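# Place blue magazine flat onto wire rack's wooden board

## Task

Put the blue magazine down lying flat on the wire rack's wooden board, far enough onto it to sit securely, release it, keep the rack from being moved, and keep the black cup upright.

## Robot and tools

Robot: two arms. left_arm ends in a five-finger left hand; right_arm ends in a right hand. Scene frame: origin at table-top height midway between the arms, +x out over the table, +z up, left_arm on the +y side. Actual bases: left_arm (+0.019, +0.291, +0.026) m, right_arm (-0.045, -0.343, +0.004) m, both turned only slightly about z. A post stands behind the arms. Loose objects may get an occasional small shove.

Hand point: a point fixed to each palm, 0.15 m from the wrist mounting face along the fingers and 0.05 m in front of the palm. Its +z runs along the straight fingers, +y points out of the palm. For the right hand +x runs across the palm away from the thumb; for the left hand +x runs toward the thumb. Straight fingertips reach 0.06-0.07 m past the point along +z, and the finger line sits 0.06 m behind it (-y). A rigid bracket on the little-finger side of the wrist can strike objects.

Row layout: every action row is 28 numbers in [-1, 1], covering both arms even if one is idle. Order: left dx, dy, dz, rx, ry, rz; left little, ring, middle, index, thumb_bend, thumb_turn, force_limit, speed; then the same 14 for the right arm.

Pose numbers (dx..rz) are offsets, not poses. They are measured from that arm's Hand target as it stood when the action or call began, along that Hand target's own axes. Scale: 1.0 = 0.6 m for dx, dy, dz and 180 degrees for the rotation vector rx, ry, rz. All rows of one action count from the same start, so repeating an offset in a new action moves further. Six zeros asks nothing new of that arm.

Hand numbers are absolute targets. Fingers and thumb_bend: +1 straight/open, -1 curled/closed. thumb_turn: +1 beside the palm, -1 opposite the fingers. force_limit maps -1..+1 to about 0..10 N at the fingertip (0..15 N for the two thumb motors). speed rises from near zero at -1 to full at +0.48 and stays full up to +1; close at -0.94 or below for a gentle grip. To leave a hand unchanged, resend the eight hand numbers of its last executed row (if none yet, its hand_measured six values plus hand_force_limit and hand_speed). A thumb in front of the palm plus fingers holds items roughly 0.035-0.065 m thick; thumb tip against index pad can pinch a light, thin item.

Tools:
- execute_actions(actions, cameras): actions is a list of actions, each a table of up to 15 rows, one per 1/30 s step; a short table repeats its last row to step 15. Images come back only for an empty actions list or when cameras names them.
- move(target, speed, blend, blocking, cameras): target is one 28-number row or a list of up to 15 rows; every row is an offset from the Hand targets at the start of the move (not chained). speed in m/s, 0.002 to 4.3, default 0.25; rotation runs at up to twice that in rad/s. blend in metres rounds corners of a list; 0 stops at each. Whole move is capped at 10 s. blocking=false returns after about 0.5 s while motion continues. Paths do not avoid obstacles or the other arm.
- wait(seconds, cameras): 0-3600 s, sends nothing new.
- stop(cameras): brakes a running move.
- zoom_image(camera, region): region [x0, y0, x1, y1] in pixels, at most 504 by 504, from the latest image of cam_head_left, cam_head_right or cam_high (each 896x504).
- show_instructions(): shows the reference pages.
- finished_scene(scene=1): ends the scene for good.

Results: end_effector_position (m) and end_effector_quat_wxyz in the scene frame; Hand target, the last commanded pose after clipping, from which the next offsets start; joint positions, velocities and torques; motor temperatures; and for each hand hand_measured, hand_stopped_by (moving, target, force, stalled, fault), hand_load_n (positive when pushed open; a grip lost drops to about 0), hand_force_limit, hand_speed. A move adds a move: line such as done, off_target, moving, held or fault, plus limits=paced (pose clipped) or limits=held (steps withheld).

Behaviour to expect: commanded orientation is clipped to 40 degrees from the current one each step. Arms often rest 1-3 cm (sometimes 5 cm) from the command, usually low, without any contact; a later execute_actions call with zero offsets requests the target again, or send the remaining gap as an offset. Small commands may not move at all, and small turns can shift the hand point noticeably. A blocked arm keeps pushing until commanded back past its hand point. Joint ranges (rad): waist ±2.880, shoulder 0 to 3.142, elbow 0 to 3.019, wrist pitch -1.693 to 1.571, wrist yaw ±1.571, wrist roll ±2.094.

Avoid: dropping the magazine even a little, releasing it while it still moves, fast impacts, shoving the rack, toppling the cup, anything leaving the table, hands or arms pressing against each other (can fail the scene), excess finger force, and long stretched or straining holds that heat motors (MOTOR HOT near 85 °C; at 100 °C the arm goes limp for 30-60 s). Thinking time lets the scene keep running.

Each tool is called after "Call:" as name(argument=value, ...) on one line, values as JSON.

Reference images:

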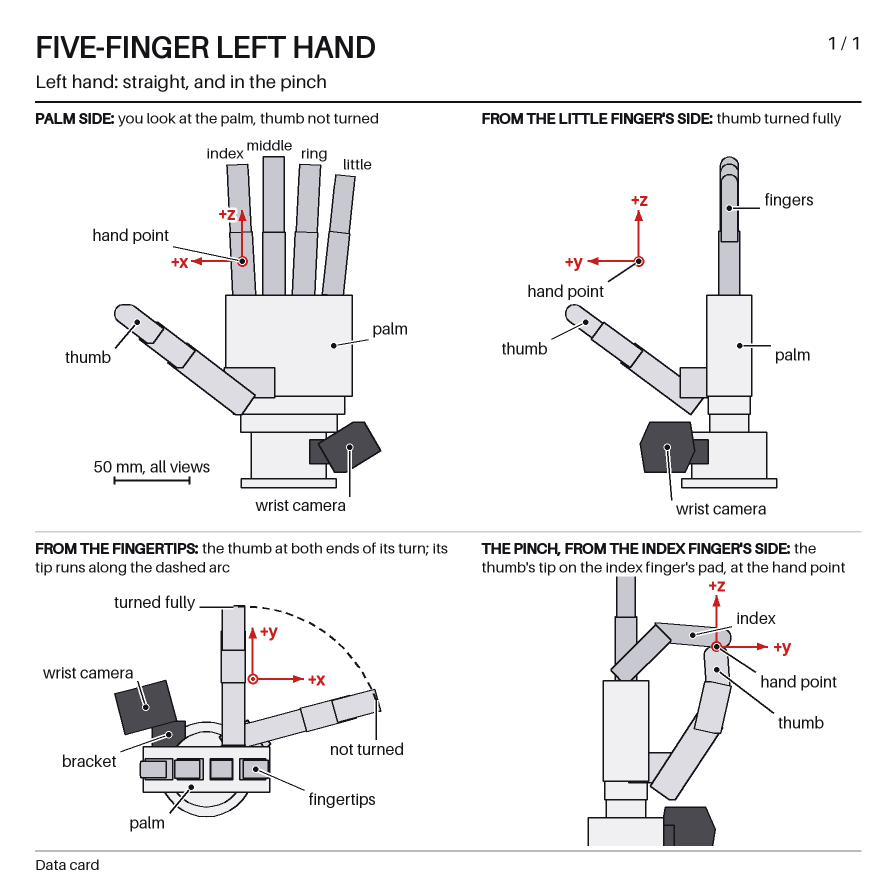

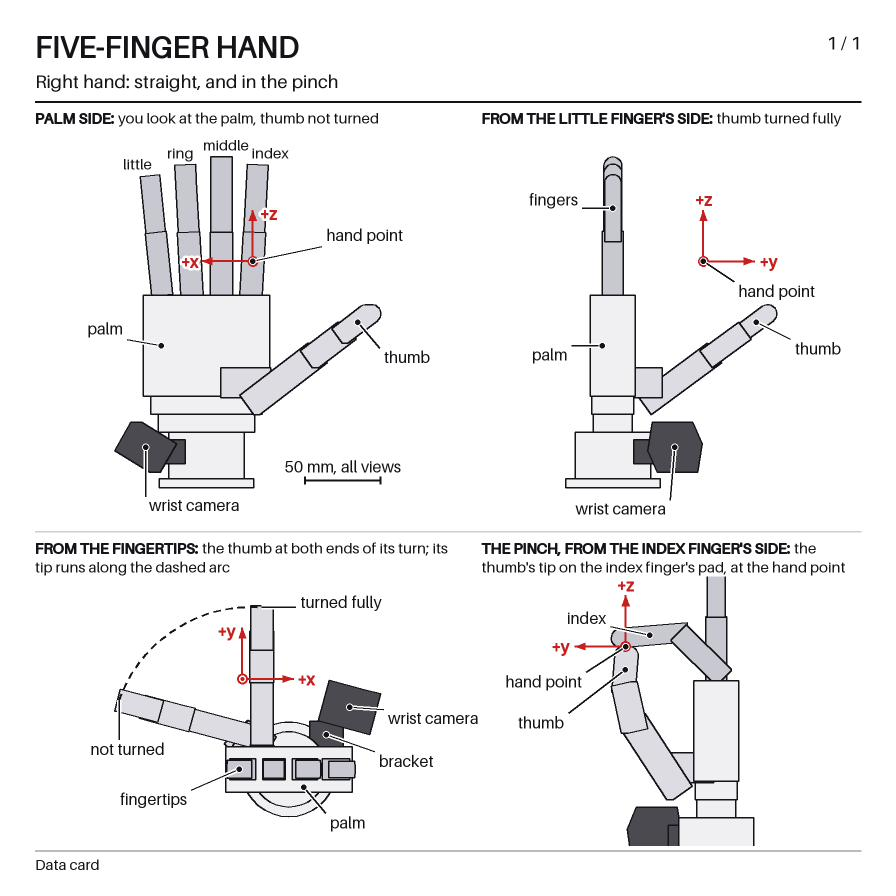

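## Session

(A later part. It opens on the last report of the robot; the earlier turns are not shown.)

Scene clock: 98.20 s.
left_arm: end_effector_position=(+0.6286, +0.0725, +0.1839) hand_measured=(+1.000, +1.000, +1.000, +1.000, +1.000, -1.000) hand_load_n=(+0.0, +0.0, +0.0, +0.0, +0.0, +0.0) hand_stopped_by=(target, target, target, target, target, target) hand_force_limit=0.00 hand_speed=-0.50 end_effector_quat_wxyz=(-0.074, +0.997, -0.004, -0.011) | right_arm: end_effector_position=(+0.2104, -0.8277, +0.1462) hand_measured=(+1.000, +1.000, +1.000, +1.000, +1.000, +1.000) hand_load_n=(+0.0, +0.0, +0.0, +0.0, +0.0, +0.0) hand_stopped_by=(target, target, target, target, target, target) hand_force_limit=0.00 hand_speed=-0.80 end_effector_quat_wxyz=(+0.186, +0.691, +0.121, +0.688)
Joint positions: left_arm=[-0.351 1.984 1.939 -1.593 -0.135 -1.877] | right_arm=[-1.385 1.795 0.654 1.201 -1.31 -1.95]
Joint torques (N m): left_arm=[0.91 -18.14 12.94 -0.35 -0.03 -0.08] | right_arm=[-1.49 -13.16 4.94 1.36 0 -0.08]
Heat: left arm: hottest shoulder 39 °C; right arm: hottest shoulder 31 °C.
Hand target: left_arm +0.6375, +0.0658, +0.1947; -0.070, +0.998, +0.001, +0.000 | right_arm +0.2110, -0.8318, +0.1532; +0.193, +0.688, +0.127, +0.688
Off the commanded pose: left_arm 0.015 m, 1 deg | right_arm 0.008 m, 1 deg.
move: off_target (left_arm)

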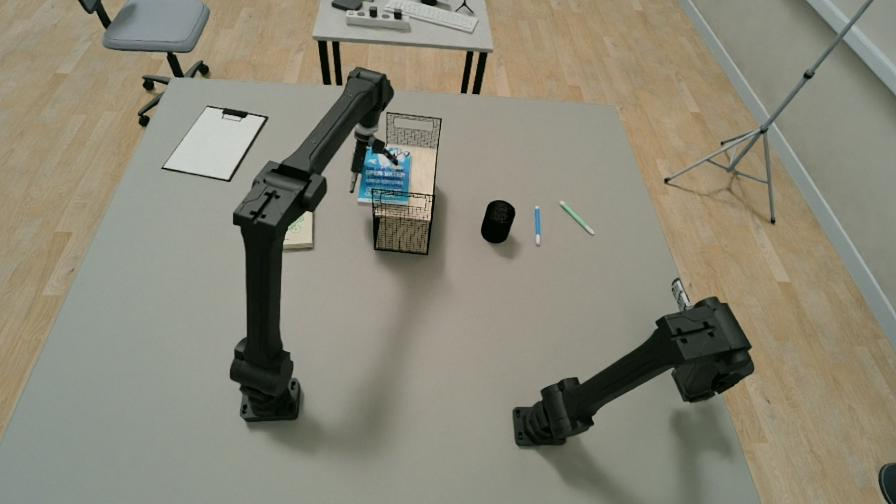

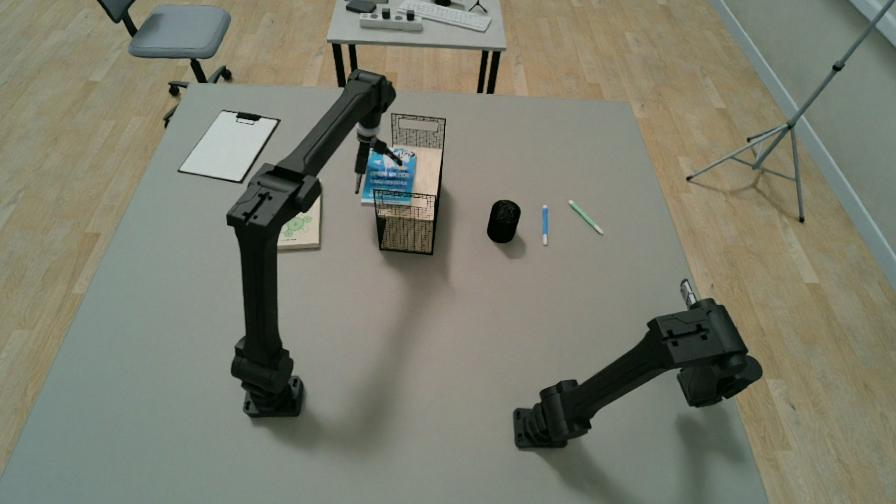

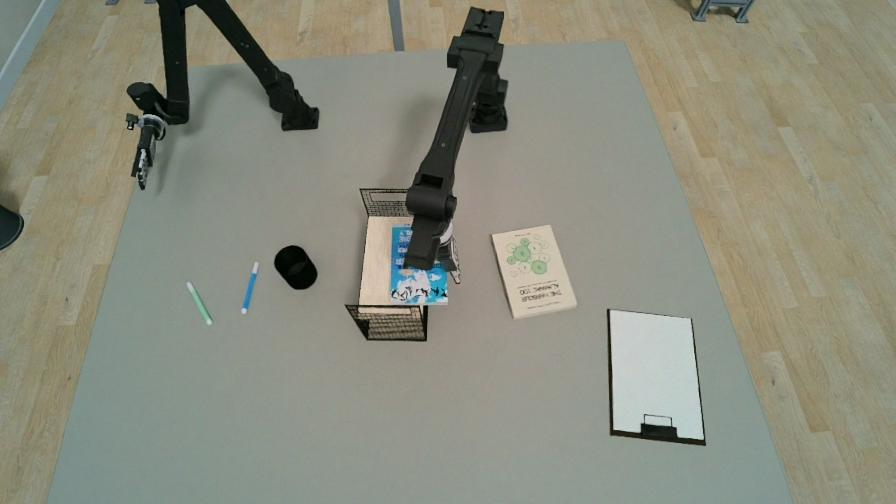

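Call:
move(target=[0,0.0743,-0.0104,0,0,0,1,1,1,1,1,-1,0,-0.5,0,0,0,0,0,0,1,1,1,1,1,1,0,-0.8], speed=0.05, cameras=["all"])

Call:
zoom_image(camera="cam_high", region=[350, 180, 510, 320])

Call:
zoom_image(camera="cam_head_right", region=[310, 90, 460, 270])

Scene clock: 100.07 s.
left_arm: end_effector_position=(+0.6302, +0.0360, +0.1843) hand_measured=(+1.000, +1.000, +1.000, +1.000, +1.000, -1.000) hand_load_n=(+0.0, +0.0, +0.0, +0.0, +0.0, +0.0) hand_stopped_by=(target, target, target, target, target, target) hand_force_limit=0.00 hand_speed=-0.50 end_effector_quat_wxyz=(-0.077, +0.997, +0.000, -0.012) | right_arm: end_effector_position=(+0.2104, -0.8277, +0.1462) hand_measured=(+1.000, +1.000, +1.000, +1.000, +1.000, +1.000) hand_load_n=(+0.0, +0.0, +0.0, +0.0, +0.0, +0.0) hand_stopped_by=(target, target, target, target, target, target) hand_force_limit=0.00 hand_speed=-0.80 end_effector_quat_wxyz=(+0.186, +0.691, +0.121, +0.688)
Joint positions: left_arm=[-0.408 2.03 2.013 -1.632 -0.135 -1.943] | right_arm=[-1.385 1.795 0.654 1.201 -1.31 -1.95]
Joint torques (N m): left_arm=[0.03 -17.55 13.56 -0.29 0.11 -0.14] | right_arm=[-1.61 -13.1 4.93 1.35 0.01 -0.08]
Heat: left arm: hottest shoulder 39 °C; right arm: hottest shoulder 31 °C.
Hand target: left_arm +0.6376, +0.0207, +0.1944; -0.070, +0.998, +0.001, +0.000 | right_arm +0.2110, -0.8318, +0.1532; +0.193, +0.688, +0.127, +0.688
Off the commanded pose: left_arm 0.020 m, 2 deg | right_arm 0.008 m, 1 deg.
move: off_target (left_arm)

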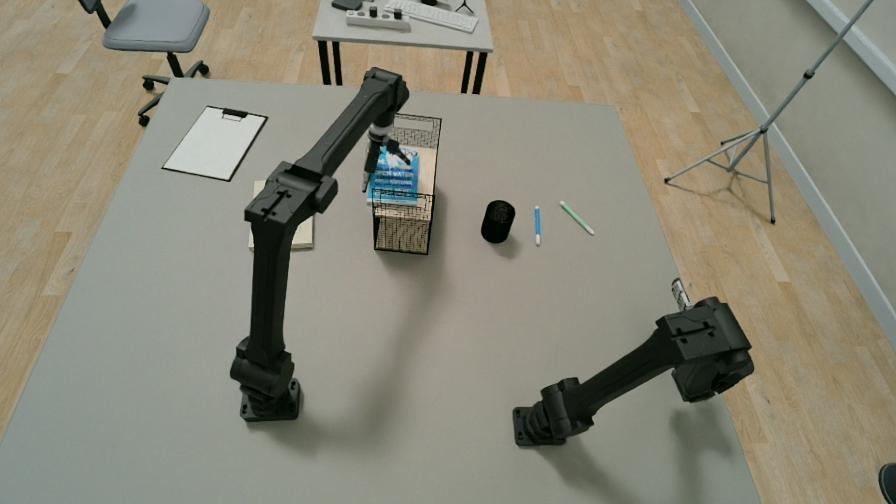

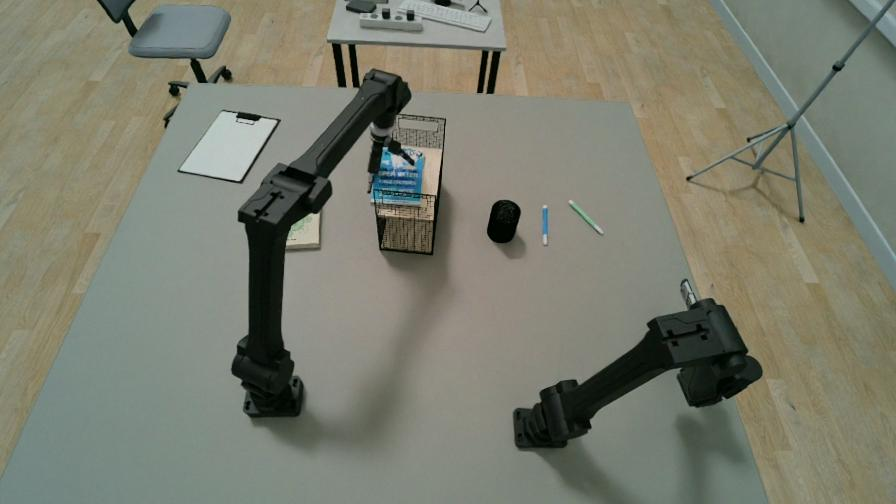

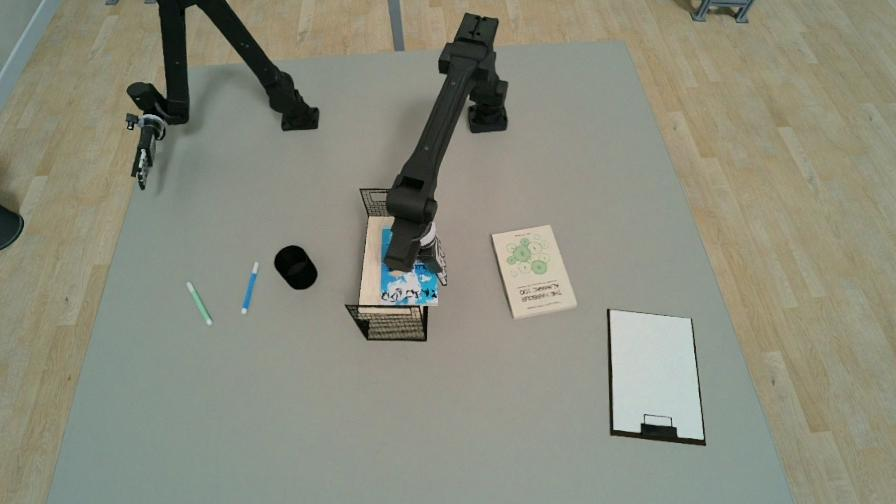

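Scaled by 3.150 from the camera's image (finer frame: 1280x720).

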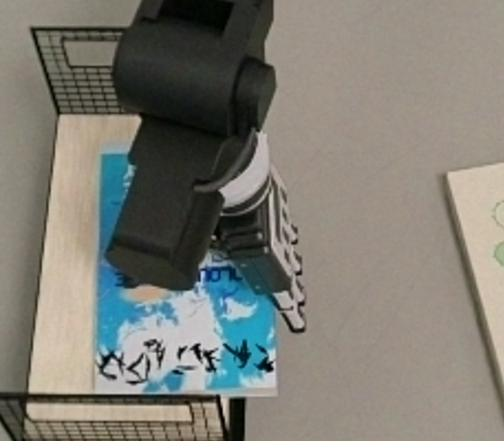

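Scaled by 2.800 from the camera's image (finer frame: 1280x720).

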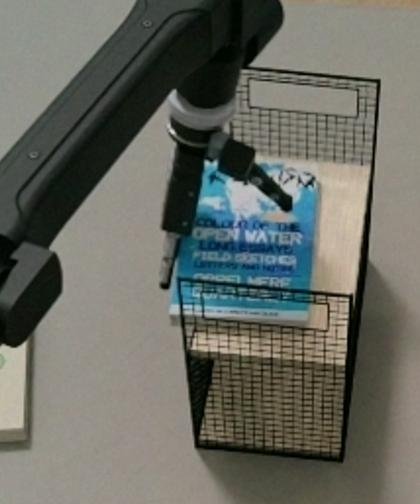

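Call:
move(target=[0,0.05,-0.007,0,0,0,1,1,1,1,1,-1,0,-0.5,0,0,0,0,0,0,1,1,1,1,1,1,0,-0.8], speed=0.05, cameras=["all"])

Call:
zoom_image(camera="cam_high", region=[350, 180, 510, 320])

Call:
zoom_image(camera="cam_head_right", region=[310, 90, 460, 270])

Scene clock: 101.57 s.
left_arm: end_effector_position=(+0.6311, +0.0056, +0.1845) hand_measured=(+1.000, +1.000, +1.000, +1.000, +1.000, -1.000) hand_load_n=(+0.0, +0.0, +0.0, +0.0, +0.0, +0.0) hand_stopped_by=(target, target, target, target, target, target) hand_force_limit=0.00 hand_speed=-0.50 end_effector_quat_wxyz=(-0.078, +0.997, -0.001, -0.011) | right_arm: end_effector_position=(+0.2104, -0.8277, +0.1462) hand_measured=(+1.000, +1.000, +1.000, +1.000, +1.000, +1.000) hand_load_n=(+0.0, +0.0, +0.0, +0.0, +0.0, +0.0) hand_stopped_by=(target, target, target, target, target, target) hand_force_limit=0.00 hand_speed=-0.80 end_effector_quat_wxyz=(+0.186, +0.691, +0.121, +0.688)
Joint positions: left_arm=[-0.453 2.071 2.081 -1.664 -0.134 -1.987] | right_arm=[-1.385 1.795 0.654 1.201 -1.31 -1.95]
Joint torques (N m): left_arm=[0.5 -18.43 13.46 -0.68 0.17 -0.16] | right_arm=[-1.55 -13.1 4.94 1.4 0 -0.08]
Heat: left arm: hottest shoulder 40 °C; right arm: hottest shoulder 31 °C.
Hand target: left_arm +0.6377, -0.0094, +0.1944; -0.070, +0.998, +0.001, +0.000 | right_arm +0.2110, -0.8318, +0.1532; +0.193, +0.688, +0.127, +0.688
Off the commanded pose: left_arm 0.019 m, 2 deg | right_arm 0.008 m, 1 deg.
move: off_target (left_arm)

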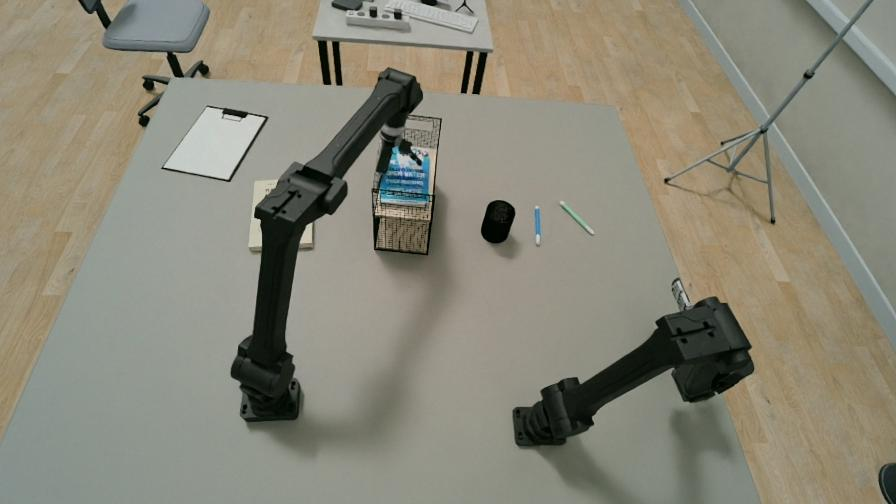

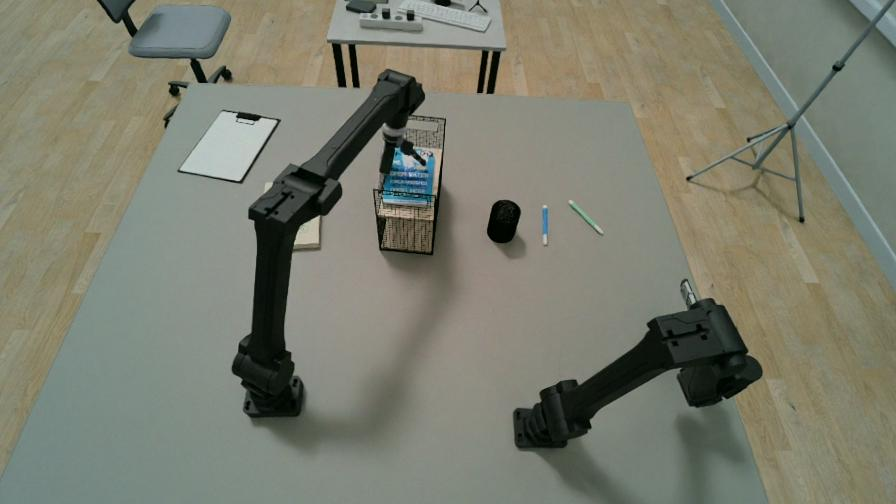

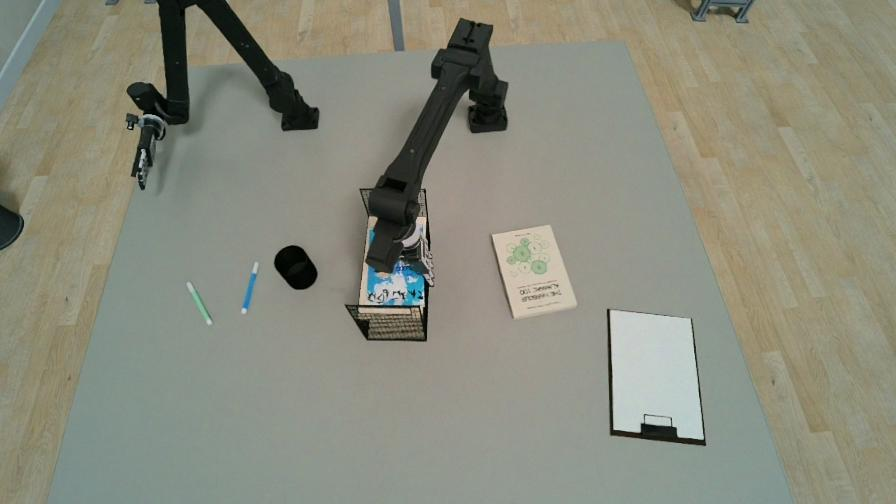

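Scaled by 3.150 from the camera's image (finer frame: 1280x720).

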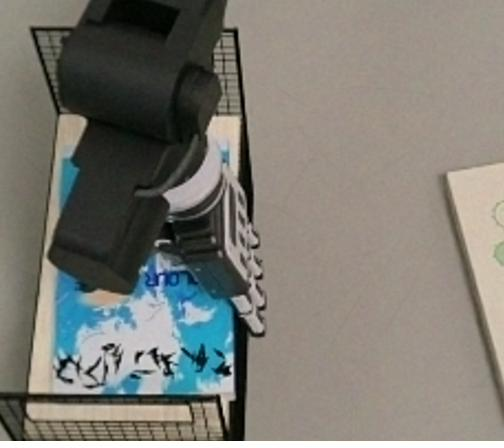

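Scaled by 2.800 from the camera's image (finer frame: 1280x720).

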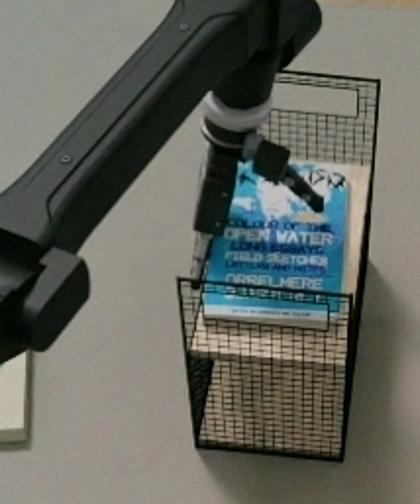

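Call:
move(target=[[0,-0.165,0.0232,0,0,0,1,1,1,1,1,-1,0,-0.5,0,0,0,0,0,0,1,1,1,1,1,1,0,-0.8],[0,-0.3,-0.08,0,0,0,1,1,1,1,1,-1,0,-0.5,0,0,0,0,0,0,1,1,1,1,1,1,0,-0.8]], speed=[0.07,0.15], blend=[0.03,0], cameras=["all"])

Call:
zoom_image(camera="cam_high", region=[320, 170, 480, 350])

Call:
zoom_image(camera="cam_head_right", region=[350, 90, 460, 270])

Scene clock: 104.70 s.
left_arm: end_effector_position=(+0.6307, +0.1606, +0.2389) hand_measured=(+1.000, +1.000, +1.000, +1.000, +1.000, -1.000) hand_load_n=(+0.0, +0.0, +0.0, +0.0, -0.5, +0.0) hand_stopped_by=(target, target, target, target, target, target) hand_force_limit=0.00 hand_speed=-0.50 end_effector_quat_wxyz=(-0.072, +0.997, +0.003, -0.013) | right_arm: end_effector_position=(+0.2104, -0.8277, +0.1462) hand_measured=(+1.000, +1.000, +1.000, +1.000, +1.000, +1.000) hand_load_n=(+0.0, +0.0, +0.0, +0.0, +0.0, -0.5) hand_stopped_by=(target, target, target, target, target, target) hand_force_limit=0.00 hand_speed=-0.80 end_effector_quat_wxyz=(+0.186, +0.691, +0.121, +0.688)
Joint positions: left_arm=[-0.208 1.923 1.99 -1.687 -0.138 -1.748] | right_arm=[-1.385 1.795 0.654 1.201 -1.31 -1.95]
Joint torques (N m): left_arm=[1.55 -18.78 13.33 -0.49 -0.07 0.11] | right_arm=[-1.38 -13.27 4.92 1.4 0 -0.09]
Heat: left arm: hottest shoulder 40 °C; right arm: hottest shoulder 31 °C.
Hand target: left_arm +0.6375, +0.1618, +0.2671; -0.070, +0.998, +0.001, +0.000 | right_arm +0.2110, -0.8318, +0.1532; +0.193, +0.688, +0.127, +0.688
Off the commanded pose: left_arm 0.029 m, 2 deg | right_arm 0.008 m, 1 deg.
joint sent to its limit (left arm) — joint 4 (wrist pitch), lower limit. The joint targets still meet the commanded pose.
move: off_target (left_arm)

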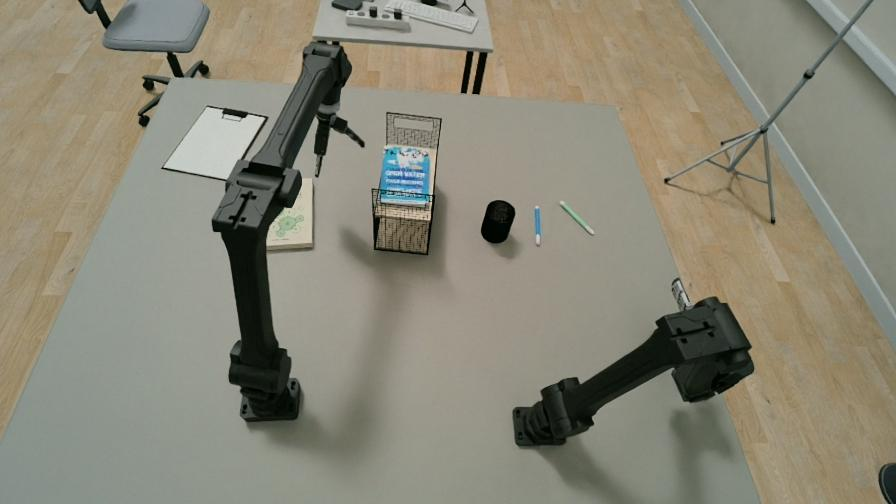

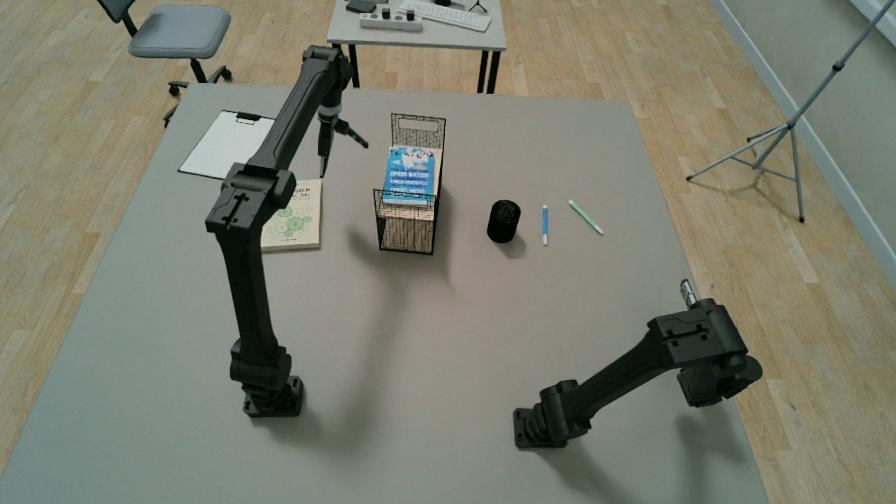

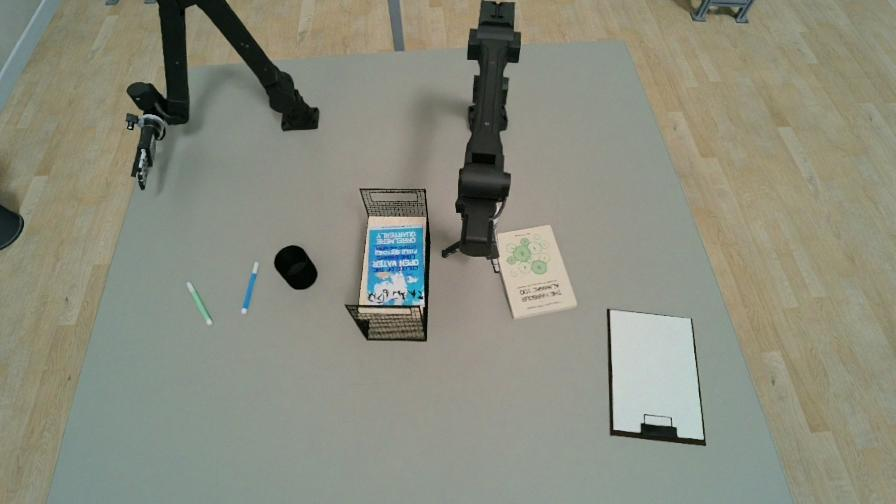

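Scaled by 2.800 from the camera's image (finer frame: 1280x720).

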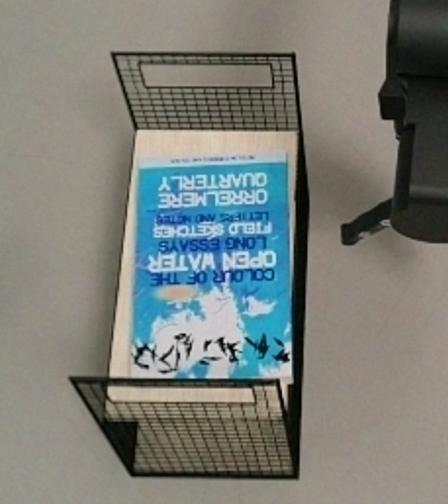

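Scaled by 2.800 from the camera's image (finer frame: 1280x720).

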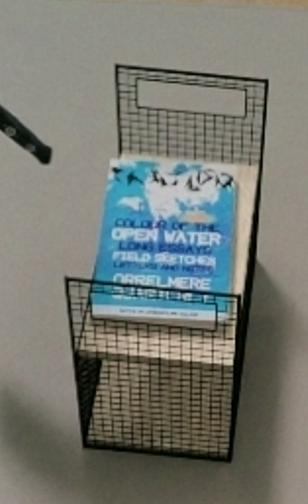

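Call:
finished_scene()

The scene is finished: the task was done.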